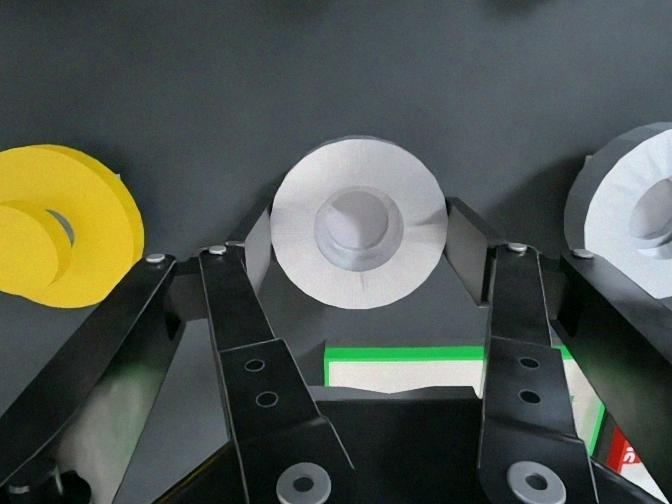

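>>> move(
  target=[
    [0,-0.1141,-0.0635,0.139,0,0,-1,0.5,-1,0,0,0,0,0,0,1,1,1],
    [0.3194,0.227,-0.2685,0.1173,0,0.2124,-1,0.5,-1,0,0,0,0,0,0,1,1,1],
    [0.3194,0.2575,-0.2534,0.0819,0,0.2124,-1,0.5,-1,0,0,0,0,0,0,1,1,1],
  ],
  speed=[0.25,0.4,0.2],
  cameras=["cam_left_wrist"],
)

>>> move(
  target=[0,0.0152,0.0075,-0.0177,0,0,-1,0.5,-1,0,0,0,0,0,0,1,1,1],
  speed=0.02,
  stop_force=6,
)

Scene clock: 234.90 s.
left_arm: end_effector_position=(+0.9195, +0.7623, +0.0700) position_measured=105 object_status=2 end_effector_quat_wxyz=(+0.000, +0.707, -0.707, +0.000) | right_arm: end_effector_position=(+1.1291, -0.4232, +0.1184) position_measured=3 object_status=3 end_effector_quat_wxyz=(-0.101, +0.742, +0.308, +0.586)
Joint positions: left_arm=[0.047 -1.092 1.692 -2.171 -1.571 4.759] | right_arm=[-0.083 -0.691 1.67 -3.75 -0.94 -3.59]
Joint torques (N m): left_arm=[16.94 -77.58 -34.06 -8.45 0.83 3.82] | right_arm=[-1.03 -96.9 -38.02 -6.08 0.71 -0.18]
Wrist force (N): left_arm=[0.5 0.7 3.0] | right_arm=[0.1 0.0 0.1]
Wrist torque (N m): left_arm=[-0.06 0.30 -0.26] | right_arm=[0.01 -0.03 -0.01]
Wrist force, peak (N): left_arm=[-2.8 9.1 -26.0] | right_arm=[0.6 0.1 0.0]
Joint targets: left_arm=[0.047 -1.092 1.692 -2.171 -1.571 4.759] | right_arm=[-0.083 -0.691 1.670 -3.750 -0.940 -3.590]
gauge: message=measure_taken readings=1 no_1=0.000 no_2=0.000 no_3=0.000 no_4=41.998 no_5=12.000
move: done
camera_calibration:
cam_left_wrist: T_world_to_cam=[[-0.999888, -0.000264347, -0.0149751, 0.932937], [-0.00558372, 0.934343, 0.356331, -0.735718], [0.0138977, 0.356374, -0.93424, -0.0398282], [0, 0, 0, 1]] pos_world=[0.929277, 0.701854, 0.238921]
Images, in order (width x height): cam_left_wrist 672x504.

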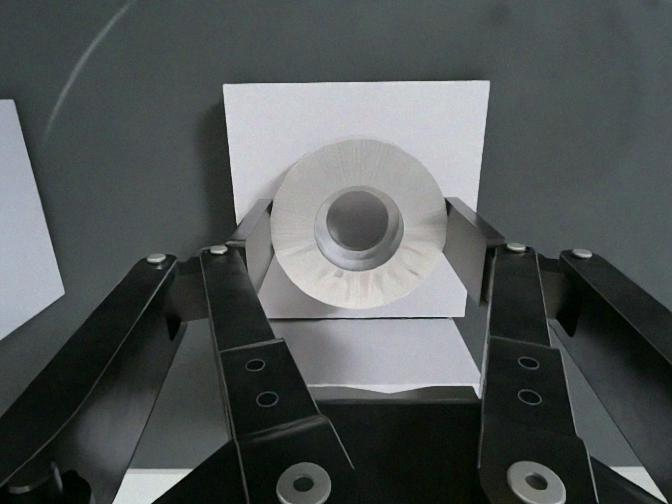

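Scene clock: 237.03 s.
left_arm: end_effector_position=(+0.9192, +0.7623, +0.0596) position_measured=105 object_status=2 end_effector_quat_wxyz=(+0.000, +0.707, -0.707, +0.000) | right_arm: end_effector_position=(+1.1291, -0.4232, +0.1184) position_measured=3 object_status=3 end_effector_quat_wxyz=(-0.101, +0.742, +0.308, +0.586)
Joint positions: left_arm=[0.047 -1.083 1.699 -2.187 -1.571 4.759] | right_arm=[-0.083 -0.691 1.67 -3.75 -0.94 -3.59]
Joint torques (N m): left_arm=[11.91 -103.47 -44.42 -2.69 0.75 3.5] | right_arm=[0.06 -98.17 -38.18 -6.28 0.89 -0.19]
Wrist force (N): left_arm=[0.5 -0.3 1.4] | right_arm=[0.0 -0.1 -0.1]
Wrist torque (N m): left_arm=[-0.01 0.28 -0.27] | right_arm=[-0.02 0.01 -0.01]
Wrist force, peak (N): left_arm=[2.8 15.3 -30.1] | right_arm=[0.6 -0.1 -0.1]
Joint targets: left_arm=[0.047 -1.083 1.699 -2.187 -1.571 4.759] | right_arm=[-0.083 -0.691 1.670 -3.750 -0.940 -3.590]
gauge: message=measure_taken readings=1 no_1=0.000 no_2=0.000 no_3=0.000 no_4=41.998 no_5=12.000
move: contact (left_arm); left_arm: the wrist 1 is farthest, 0.023 rad from its target

>>> move(
  target=[
    [0,0,0,0,0,0,0.5,0.5,-1,0,0,0,0,0,0,1,1,1],
    [0,-0.0377,-0.0188,0.0431,0,0,0.5,0.5,-1,0,0,0,0,0,0,1,1,1],
    [-0.4504,-0.3315,0.1575,0.063,0,-1,0.5,0.5,-1,0,0,0,0,0,0,1,1,1],
  ],
  speed=[0.2,0.2,0.9],
  cameras=["cam_left_wrist"],
)

>>> execute_actions(
  actions=[
    {"gauge":{"measure":true},"steps":400,"until":{"gauge":{"readings":[">",1]}}},
  ],
)

Scene clock: 256.93 s.
left_arm: end_effector_position=(+0.6662, +0.3249, +0.2002) position_measured=66 object_status=3 end_effector_quat_wxyz=(+0.000, +1.000, -0.008, +0.000) | right_arm: end_effector_position=(+1.1291, -0.4232, +0.1184) position_measured=3 object_status=3 end_effector_quat_wxyz=(-0.101, +0.742, +0.308, +0.586)
Joint positions: left_arm=[-0.62 -1.574 2.049 -2.047 -1.571 2.537] | right_arm=[-0.083 -0.691 1.67 -3.75 -0.94 -3.59]
Joint torques (N m): left_arm=[-15.23 -63.37 -36.31 -2.93 0.75 -3.84] | right_arm=[0.08 -97.66 -38.21 -5.92 0.66 -0.24]
Wrist force (N): left_arm=[0.5 0.7 -0.3] | right_arm=[-0.1 0.0 0.1]
Wrist torque (N m): left_arm=[-0.02 0.16 -0.14] | right_arm=[0.00 0.04 -0.01]
Wrist force, peak (N): left_arm=[0.5 0.4 3.3] | right_arm=[-0.3 -0.5 0.2]
Joint targets: left_arm=[-0.620 -1.574 2.049 -2.047 -1.571 2.537] | right_arm=[-0.083 -0.691 1.670 -3.750 -0.940 -3.590]
gauge: message=measure_taken readings=1 no_1=0.000 no_2=0.000 no_3=0.000 no_4=41.998 no_5=12.000
move: done
camera_calibration:
cam_left_wrist: T_world_to_cam=[[-0.0159351, -0.999758, -0.015161, 0.350761], [-0.934603, 0.0095045, 0.355566, 0.544822], [-0.355336, 0.0198355, -0.934528, 0.596584], [0, 0, 0, 1]] pos_world=[0.72677, 0.333664, 0.369122]
Images, in order (width x height): cam_left_wrist 672x504.

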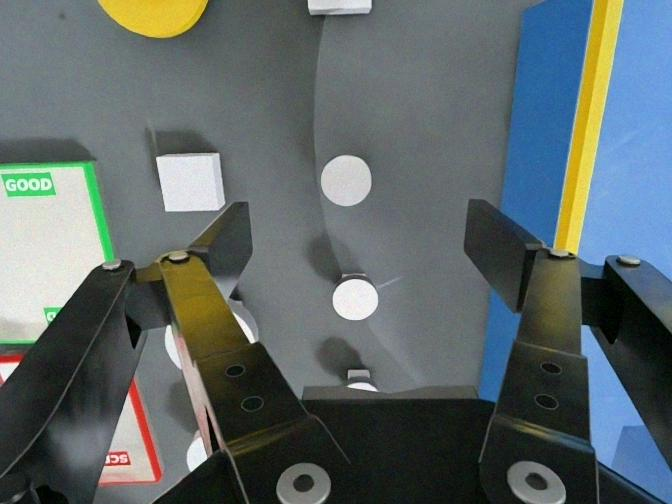

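Scene clock: 269.13 s.
left_arm: end_effector_position=(+0.6662, +0.3249, +0.2002) position_measured=66 object_status=3 end_effector_quat_wxyz=(+0.000, +1.000, -0.008, +0.000) | right_arm: end_effector_position=(+1.1291, -0.4232, +0.1184) position_measured=3 object_status=3 end_effector_quat_wxyz=(-0.101, +0.742, +0.308, +0.586)
Joint positions: left_arm=[-0.62 -1.574 2.049 -2.047 -1.571 2.537] | right_arm=[-0.083 -0.691 1.67 -3.75 -0.94 -3.59]
Joint torques (N m): left_arm=[-14.99 -61.4 -36.87 -3.2 0.84 -4.16] | right_arm=[0.2 -97.69 -37.95 -6.07 0.7 -0.44]
Wrist force (N): left_arm=[0.5 0.9 -0.4] | right_arm=[0.2 0.1 0.1]
Wrist torque (N m): left_arm=[0.02 0.18 -0.14] | right_arm=[0.02 -0.04 -0.01]
Wrist force, peak (N): left_arm=[0.6 1.0 -0.6] | right_arm=[0.5 -0.3 0.3]
Joint targets: left_arm=[-0.620 -1.574 2.049 -2.047 -1.571 2.537] | right_arm=[-0.083 -0.691 1.670 -3.750 -0.940 -3.590]
Tool commands: left_gripper/position=+0.5 left_gripper/force_limit=+0.5 left_gripper/speed=-1.0 right_gripper/position=+1.0 right_gripper/force_limit=+1.0 right_gripper/speed=+1.0
gauge: message=measure_taken readings=2 no_1=41.953 no_2=13.899 no_3=0.000 no_4=0.000 no_5=0.000

>>> move(
  target=[
    [0.4504,0.2952,-0.1758,-0.0204,0,1,0.5,0.5,-1,0,0,0,0,0,0,1,1,1],
    [0.4504,0.3315,-0.1575,-0.063,0,1,0.5,0.5,-1,0,0,0,0,0,0,1,1,1],
    [0.4504,0.3315,-0.1575,-0.063,0,1,-1,0.5,-1,0,0,0,0,0,0,1,1,1],
  ],
  speed=[0.9,0.15,0.2],
)

>>> wait(
  seconds=0.5,
)

Scene clock: 287.63 s.
left_arm: end_effector_position=(+0.9192, +0.7623, +0.0596) position_measured=106 object_status=0 end_effector_quat_wxyz=(+0.000, +0.707, -0.707, +0.000) | right_arm: end_effector_position=(+1.1291, -0.4232, +0.1184) position_measured=3 object_status=3 end_effector_quat_wxyz=(-0.101, +0.742, +0.308, +0.586)
Joint positions: left_arm=[0.047 -1.083 1.699 -2.187 -1.571 4.759] | right_arm=[-0.083 -0.691 1.67 -3.75 -0.94 -3.59]
Joint torques (N m): left_arm=[15.46 -76.07 -33.41 -7.05 0.71 3.33] | right_arm=[-0.61 -97.58 -39.07 -6.05 0.21 -0.2]
Wrist force (N): left_arm=[2.1 8.7 -18.2] | right_arm=[0.0 0.0 0.0]
Wrist torque (N m): left_arm=[-0.02 0.38 -0.06] | right_arm=[-0.01 -0.01 0.00]
Wrist force, peak (N): left_arm=[2.2 9.1 -19.2] | right_arm=[-0.3 -0.3 0.4]
Joint targets: left_arm=[0.047 -1.083 1.699 -2.187 -1.571 4.759] | right_arm=[-0.083 -0.691 1.670 -3.750 -0.940 -3.590]
gauge: message=measure_taken readings=2 no_1=41.953 no_2=13.899 no_3=0.000 no_4=0.000 no_5=0.000
move: done

Scene clock: 288.13 s.
left_arm: end_effector_position=(+0.9192, +0.7623, +0.0596) position_measured=106 object_status=2 end_effector_quat_wxyz=(+0.000, +0.707, -0.707, +0.000) | right_arm: end_effector_position=(+1.1291, -0.4232, +0.1184) position_measured=3 object_status=3 end_effector_quat_wxyz=(-0.101, +0.742, +0.308, +0.586)
Joint positions: left_arm=[0.047 -1.083 1.699 -2.187 -1.571 4.759] | right_arm=[-0.083 -0.691 1.67 -3.75 -0.94 -3.59]
Joint torques (N m): left_arm=[14.8 -75.48 -33.59 -6.28 0.73 3.26] | right_arm=[0.04 -96.06 -39.52 -6.09 0.75 -0.21]
Wrist force (N): left_arm=[2.1 9.0 -18.6] | right_arm=[0.1 -0.1 0.2]
Wrist torque (N m): left_arm=[-0.01 0.35 -0.06] | right_arm=[-0.02 -0.03 -0.01]
Wrist force, peak (N): left_arm=[2.3 9.2 -19.3] | right_arm=[0.1 -0.4 0.1]
Joint targets: left_arm=[0.047 -1.083 1.699 -2.187 -1.571 4.759] | right_arm=[-0.083 -0.691 1.670 -3.750 -0.940 -3.590]
Tool commands: left_gripper/position=-1.0 left_gripper/force_limit=+0.5 left_gripper/speed=-1.0 right_gripper/position=+1.0 right_gripper/force_limit=+1.0 right_gripper/speed=+1.0
gauge: message=measure_taken readings=2 no_1=41.953 no_2=13.899 no_3=0.000 no_4=0.000 no_5=0.000
wait: 0.50 s

>>> move(
  target=[
    [0,-0.0377,-0.0188,0.0431,0,0,-1,0.5,-1,0,0,0,0,0,0,1,1,1],
    [-0.3194,-0.3775,0.1868,0.0644,0,-0.2124,-1,0.5,-1,0,0,0,0,0,0,1,1,1],
    [-0.3194,-0.3215,0.2253,-0.0109,0,-0.2124,-1,0.5,-1,0,0,0,0,0,0,1,1,1],
    [-0.3194,-0.2726,0.2462,-0.0644,0,-0.2124,-1,0.5,-1,0,0,0,0,0,0,1,1,1],
  ],
  speed=[0.2,0.5,0.25,0.15],
  blend=[0.02,0.05,0,0],
)

>>> move(
  target=[0,0.013,0.0056,-0.0144,0,0,-1,0.5,-1,0,0,0,0,0,0,1,1,1],
  speed=0.02,
  stop_force=6,
)

Scene clock: 309.63 s.
left_arm: end_effector_position=(+0.6604, +0.4637, +0.0659) position_measured=106 object_status=2 end_effector_quat_wxyz=(+0.000, +0.707, -0.707, +0.000) | right_arm: end_effector_position=(+1.1291, -0.4232, +0.1184) position_measured=3 object_status=3 end_effector_quat_wxyz=(-0.101, +0.742, +0.308, +0.586)
Joint positions: left_arm=[-0.426 -1.487 2.246 -2.33 -1.571 4.287] | right_arm=[-0.083 -0.691 1.67 -3.75 -0.94 -3.59]
Joint torques (N m): left_arm=[-14.39 -38.39 -30.18 -8.51 0.43 -4.36] | right_arm=[-0.69 -97.02 -39.72 -6.07 0.96 -0.36]
Wrist force (N): left_arm=[0.5 1.2 1.7] | right_arm=[0.0 0.1 0.1]
Wrist torque (N m): left_arm=[0.11 0.19 -0.19] | right_arm=[0.02 0.01 -0.01]
Wrist force, peak (N): left_arm=[2.0 9.3 -19.6] | right_arm=[0.4 -0.1 0.4]
Joint targets: left_arm=[-0.426 -1.486 2.246 -2.330 -1.571 4.287] | right_arm=[-0.083 -0.691 1.670 -3.750 -0.940 -3.590]
gauge: message=measure_taken readings=2 no_1=41.953 no_2=13.899 no_3=0.000 no_4=0.000 no_5=0.000
move: done

Scene clock: 311.93 s.
left_arm: end_effector_position=(+0.6599, +0.4640, +0.0568) position_measured=106 object_status=2 end_effector_quat_wxyz=(+0.000, +0.707, -0.707, +0.000) | right_arm: end_effector_position=(+1.1291, -0.4232, +0.1184) position_measured=3 object_status=3 end_effector_quat_wxyz=(-0.101, +0.742, +0.308, +0.586)
Joint positions: left_arm=[-0.426 -1.474 2.254 -2.351 -1.571 4.287] | right_arm=[-0.083 -0.691 1.67 -3.75 -0.94 -3.59]
Joint torques (N m): left_arm=[-12.52 -64.62 -40.6 -3.97 0.6 -4.17] | right_arm=[-0.81 -97.38 -39.94 -5.72 0.89 -0.38]
Wrist force (N): left_arm=[0.8 0.7 2.2] | right_arm=[-0.1 -0.3 0.2]
Wrist torque (N m): left_arm=[0.04 0.17 -0.20] | right_arm=[-0.06 0.02 -0.01]
Wrist force, peak (N): left_arm=[-3.0 11.9 -32.2] | right_arm=[0.3 0.0 0.5]
Joint targets: left_arm=[-0.426 -1.474 2.254 -2.351 -1.571 4.287] | right_arm=[-0.083 -0.691 1.670 -3.750 -0.940 -3.590]
gauge: message=measure_taken readings=2 no_1=41.953 no_2=13.899 no_3=0.000 no_4=0.000 no_5=0.000
move: contact (left_arm); left_arm: the wrist 1 is farthest, 0.011 rad from its target

>>> move(
  target=[
    [0,0,0,0,0,0,0.5,0.5,-1,0,0,0,0,0,0,1,1,1],
    [0,-0.1134,-0.063,0.1382,0,0,0.5,0.5,-1,0,0,0,0,0,0,1,1,1],
    [-0.0979,-0.2998,0.031,0.1689,0,-0.0657,0.5,0.5,-1,0,0,0,0,0,0,1,1,1],
  ],
  speed=[0.2,0.25,0.5],
  cameras=["cam_left_wrist"],
)

Scene clock: 335.10 s.
left_arm: end_effector_position=(+0.5166, +0.4577, +0.1999) position_measured=66 object_status=3 end_effector_quat_wxyz=(+0.000, +0.707, -0.707, +0.000) | right_arm: end_effector_position=(+1.1291, -0.4232, +0.1184) position_measured=3 object_status=3 end_effector_quat_wxyz=(-0.101, +0.742, +0.308, +0.586)
Joint positions: left_arm=[-0.571 -1.918 2.323 -1.976 -1.571 4.141] | right_arm=[-0.083 -0.691 1.67 -3.75 -0.94 -3.59]
Joint torques (N m): left_arm=[-13.93 -32.67 -38.22 -2.98 1.02 -4.37] | right_arm=[0.47 -96.89 -40.48 -5.96 0.42 -0.13]
Wrist force (N): left_arm=[0.4 0.8 -0.7] | right_arm=[0.3 -0.2 0.2]
Wrist torque (N m): left_arm=[-0.07 0.22 -0.11] | right_arm=[-0.05 -0.06 -0.01]
Wrist force, peak (N): left_arm=[0.4 3.7 -0.7] | right_arm=[0.3 -0.5 -0.2]
Joint targets: left_arm=[-0.571 -1.918 2.323 -1.975 -1.571 4.141] | right_arm=[-0.083 -0.691 1.670 -3.750 -0.940 -3.590]
gauge: message=measure_taken readings=2 no_1=41.953 no_2=13.899 no_3=0.000 no_4=0.000 no_5=0.000
move: done
camera_calibration:
cam_left_wrist: T_world_to_cam=[[-0.999886, -0.0000029052, -0.0150915, 0.531785], [-0.00538407, 0.934264, 0.35654, -0.499806], [0.0140985, 0.356581, -0.934158, 0.195464], [0, 0, 0, 1]] pos_world=[0.526278, 0.397254, 0.368821]
Images, in order (width x height): cam_left_wrist 672x504.

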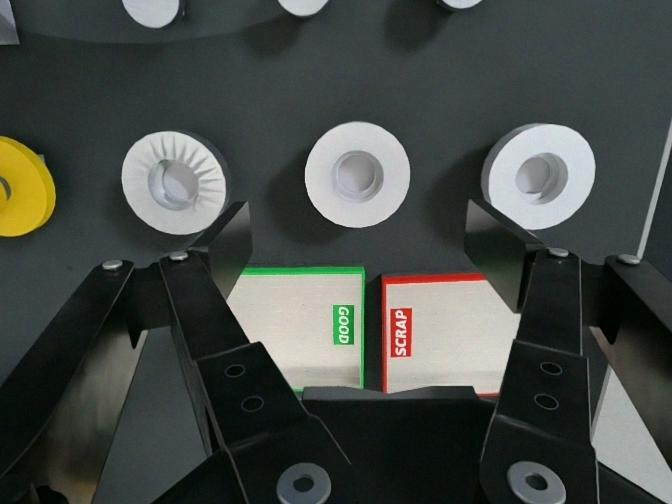

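>>> move(
  target=[
    [0,0.061,0.046,-0.0868,0,0,0.5,0.5,-1,0,0,0,0,0,0,1,1,1],
    [0,0.1313,0.077,-0.1645,0,0,0.5,0.5,-1,0,0,0,0,0,0,1,1,1],
    [0,0.1313,0.077,-0.1645,0,0,-1,0.5,-1,0,0,0,0,0,0,1,1,1],
  ],
  speed=[0.3,0.15,0.2],
  blend=[0.03,0,0],
)

>>> wait(
  seconds=0.5,
)

Scene clock: 355.07 s.
left_arm: end_effector_position=(+0.5165, +0.4577, +0.0564) position_measured=105 object_status=0 end_effector_quat_wxyz=(+0.000, +0.707, -0.707, +0.000) | right_arm: end_effector_position=(+1.1291, -0.4232, +0.1184) position_measured=3 object_status=3 end_effector_quat_wxyz=(-0.101, +0.742, +0.308, +0.586)
Joint positions: left_arm=[-0.571 -1.724 2.494 -2.341 -1.571 4.141] | right_arm=[-0.083 -0.691 1.67 -3.75 -0.94 -3.59]
Joint torques (N m): left_arm=[-13.91 -13.5 -30.69 -6.74 1.34 -3.84] | right_arm=[-0.17 -97.18 -41.01 -6.03 0.76 -0.12]
Wrist force (N): left_arm=[-5.1 9.1 -29.6] | right_arm=[0.1 0.0 0.1]
Wrist torque (N m): left_arm=[-0.10 0.16 -0.06] | right_arm=[0.00 -0.01 -0.01]
Wrist force, peak (N): left_arm=[-5.1 9.1 -29.6] | right_arm=[0.4 0.1 0.5]
Joint targets: left_arm=[-0.571 -1.724 2.494 -2.341 -1.571 4.141] | right_arm=[-0.083 -0.691 1.670 -3.750 -0.940 -3.590]
gauge: message=measure_taken readings=2 no_1=41.953 no_2=13.899 no_3=0.000 no_4=0.000 no_5=0.000
move: done

Scene clock: 355.57 s.
left_arm: end_effector_position=(+0.5165, +0.4577, +0.0564) position_measured=105 object_status=2 end_effector_quat_wxyz=(+0.000, +0.707, -0.707, +0.000) | right_arm: end_effector_position=(+1.1291, -0.4232, +0.1184) position_measured=3 object_status=3 end_effector_quat_wxyz=(-0.101, +0.742, +0.308, +0.586)
Joint positions: left_arm=[-0.571 -1.724 2.494 -2.341 -1.571 4.141] | right_arm=[-0.083 -0.691 1.67 -3.75 -0.94 -3.59]
Joint torques (N m): left_arm=[-14.06 -15.05 -31.6 -5.8 1.32 -3.63] | right_arm=[0.84 -99.41 -41.26 -5.98 0.76 0]
Wrist force (N): left_arm=[-4.9 8.7 -28.7] | right_arm=[-0.1 -0.1 0.2]
Wrist torque (N m): left_arm=[-0.09 0.16 -0.05] | right_arm=[-0.02 0.01 -0.01]
Wrist force, peak (N): left_arm=[-5.0 9.1 -29.7] | right_arm=[0.2 0.1 0.4]
Joint targets: left_arm=[-0.571 -1.724 2.494 -2.341 -1.571 4.141] | right_arm=[-0.083 -0.691 1.670 -3.750 -0.940 -3.590]
Tool commands: left_gripper/position=-1.0 left_gripper/force_limit=+0.5 left_gripper/speed=-1.0 right_gripper/position=+1.0 right_gripper/force_limit=+1.0 right_gripper/speed=+1.0
gauge: message=measure_taken readings=2 no_1=41.953 no_2=13.899 no_3=0.000 no_4=0.000 no_5=0.000
wait: 0.50 s

>>> move(
  target=[
    [0,-0.1313,-0.077,0.1645,0,0,-1,0.5,-1,0,0,0,0,0,0,1,1,1],
    [0.4173,0.3965,-0.3761,0.1119,0,0.2781,-1,0.5,-1,0,0,0,0,0,0,1,1,1],
    [0.4173,0.427,-0.361,0.0765,0,0.2781,-1,0.5,-1,0,0,0,0,0,0,1,1,1],
  ],
  speed=[0.3,0.5,0.2],
  cameras=["cam_left_wrist"],
)

>>> move(
  target=[0,0.0152,0.0075,-0.0177,0,0,-1,0.5,-1,0,0,0,0,0,0,1,1,1],
  speed=0.02,
  stop_force=6,
)

>>> move(
  target=[
    [0,0,0,0,0,0,0.5,0.5,-1,0,0,0,0,0,0,1,1,1],
    [0,-0.0377,-0.0188,0.0431,0,0,0.5,0.5,-1,0,0,0,0,0,0,1,1,1],
    [-0.4504,-0.3315,0.1575,0.063,0,-1,0.5,0.5,-1,0,0,0,0,0,0,1,1,1],
  ],
  speed=[0.2,0.2,0.9],
)

>>> execute_actions(
  actions=[
    {"gauge":{"measure":true},"steps":400,"until":{"gauge":{"readings":[">",2]}}},
  ],
)

Scene clock: 378.70 s.
left_arm: end_effector_position=(+0.9196, +0.7623, +0.0694) position_measured=105 object_status=2 end_effector_quat_wxyz=(+0.000, +0.707, -0.707, +0.000) | right_arm: end_effector_position=(+1.1291, -0.4232, +0.1184) position_measured=3 object_status=3 end_effector_quat_wxyz=(-0.101, +0.742, +0.308, +0.586)
Joint positions: left_arm=[0.047 -1.091 1.692 -2.171 -1.571 4.759] | right_arm=[-0.083 -0.691 1.67 -3.75 -0.94 -3.59]
Joint torques (N m): left_arm=[17.23 -77.48 -35.14 -8.49 1.86 3.75] | right_arm=[-0.38 -97.74 -40.72 -6.3 0.74 -0.1]
Wrist force (N): left_arm=[0.6 0.8 2.9] | right_arm=[-0.1 0.0 0.1]
Wrist torque (N m): left_arm=[-0.02 0.27 -0.26] | right_arm=[0.01 0.00 -0.01]
Wrist force, peak (N): left_arm=[-5.2 9.1 -29.8] | right_arm=[0.5 0.0 0.3]
Joint targets: left_arm=[0.047 -1.091 1.692 -2.171 -1.571 4.759] | right_arm=[-0.083 -0.691 1.670 -3.750 -0.940 -3.590]
gauge: message=measure_taken readings=2 no_1=41.953 no_2=13.899 no_3=0.000 no_4=0.000 no_5=0.000
move: done
camera_calibration:
cam_left_wrist: T_world_to_cam=[[-0.999894, -0.000218899, -0.0145303, 0.932994], [-0.00538277, 0.934343, 0.356335, -0.735691], [0.0134983, 0.356376, -0.934245, -0.0400206], [0, 0, 0, 1]] pos_world=[0.929476, 0.701854, 0.23832]
Images, in order (width x height): cam_left_wrist 672x504.

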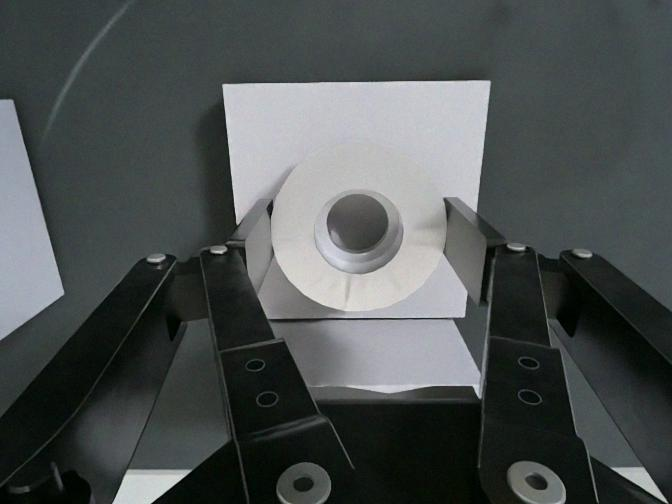

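Scene clock: 380.80 s.
left_arm: end_effector_position=(+0.9194, +0.7623, +0.0599) position_measured=105 object_status=2 end_effector_quat_wxyz=(+0.000, +0.707, -0.707, +0.000) | right_arm: end_effector_position=(+1.1291, -0.4232, +0.1184) position_measured=3 object_status=3 end_effector_quat_wxyz=(-0.101, +0.742, +0.308, +0.586)
Joint positions: left_arm=[0.047 -1.083 1.698 -2.186 -1.571 4.759] | right_arm=[-0.083 -0.691 1.67 -3.75 -0.94 -3.59]
Joint torques (N m): left_arm=[14.02 -103.88 -44.86 -2.6 1.96 3.56] | right_arm=[0.65 -98.25 -41.72 -5.93 0.48 -0.11]
Wrist force (N): left_arm=[0.6 0.2 1.3] | right_arm=[0.1 0.1 0.1]
Wrist torque (N m): left_arm=[0.06 0.31 -0.26] | right_arm=[0.02 -0.02 -0.01]
Wrist force, peak (N): left_arm=[3.3 16.1 -30.4] | right_arm=[0.5 0.0 0.2]
Joint targets: left_arm=[0.047 -1.083 1.698 -2.186 -1.571 4.759] | right_arm=[-0.083 -0.691 1.670 -3.750 -0.940 -3.590]
gauge: message=measure_taken readings=2 no_1=41.953 no_2=13.899 no_3=0.000 no_4=0.000 no_5=0.000
move: contact (left_arm); left_arm: the wrist 1 is farthest, 0.024 rad from its target

Scene clock: 385.97 s.
left_arm: end_effector_position=(+0.6663, +0.3248, +0.2005) position_measured=66 object_status=3 end_effector_quat_wxyz=(+0.000, +1.000, -0.008, +0.000) | right_arm: end_effector_position=(+1.1291, -0.4232, +0.1184) position_measured=3 object_status=3 end_effector_quat_wxyz=(-0.101, +0.742, +0.308, +0.586)
Joint positions: left_arm=[-0.62 -1.574 2.048 -2.046 -1.571 2.537] | right_arm=[-0.083 -0.691 1.67 -3.75 -0.94 -3.59]
Joint torques (N m): left_arm=[-14.12 -62.18 -36.11 -2.92 2.01 -4.13] | right_arm=[-0.18 -100.06 -42.25 -5.95 0.58 -0.27]
Wrist force (N): left_arm=[0.4 0.7 -0.5] | right_arm=[0.1 0.0 0.0]
Wrist torque (N m): left_arm=[-0.03 0.18 -0.14] | right_arm=[0.00 -0.02 -0.01]
Wrist force, peak (N): left_arm=[0.4 0.8 2.7] | right_arm=[0.2 0.4 0.2]
Joint targets: left_arm=[-0.620 -1.574 2.048 -2.046 -1.571 2.537] | right_arm=[-0.083 -0.691 1.670 -3.750 -0.940 -3.590]
gauge: message=measure_taken readings=2 no_1=41.953 no_2=13.899 no_3=0.000 no_4=0.000 no_5=0.000
move: done

Scene clock: 398.17 s.
left_arm: end_effector_position=(+0.6663, +0.3248, +0.2005) position_measured=66 object_status=3 end_effector_quat_wxyz=(+0.000, +1.000, -0.008, +0.000) | right_arm: end_effector_position=(+1.1291, -0.4232, +0.1184) position_measured=3 object_status=3 end_effector_quat_wxyz=(-0.101, +0.742, +0.308, +0.586)
Joint positions: left_arm=[-0.62 -1.574 2.048 -2.046 -1.571 2.537] | right_arm=[-0.083 -0.691 1.67 -3.75 -0.94 -3.59]
Joint torques (N m): left_arm=[-15.23 -63.41 -36.68 -2.83 2.21 -4.04] | right_arm=[-0.27 -100.44 -41.73 -5.78 0.54 -0.16]
Wrist force (N): left_arm=[0.5 0.7 -0.2] | right_arm=[0.3 0.0 0.1]
Wrist torque (N m): left_arm=[-0.03 0.17 -0.14] | right_arm=[-0.01 -0.07 -0.01]
Wrist force, peak (N): left_arm=[0.7 1.1 -0.4] | right_arm=[0.4 -0.4 -0.1]
Joint targets: left_arm=[-0.620 -1.574 2.048 -2.046 -1.571 2.537] | right_arm=[-0.083 -0.691 1.670 -3.750 -0.940 -3.590]
Tool commands: left_gripper/position=+0.5 left_gripper/force_limit=+0.5 left_gripper/speed=-1.0 right_gripper/position=+1.0 right_gripper/force_limit=+1.0 right_gripper/speed=+1.0
gauge: message=measure_taken readings=3 no_1=41.984 no_2=13.900 no_3=0.000 no_4=0.000 no_5=0.000


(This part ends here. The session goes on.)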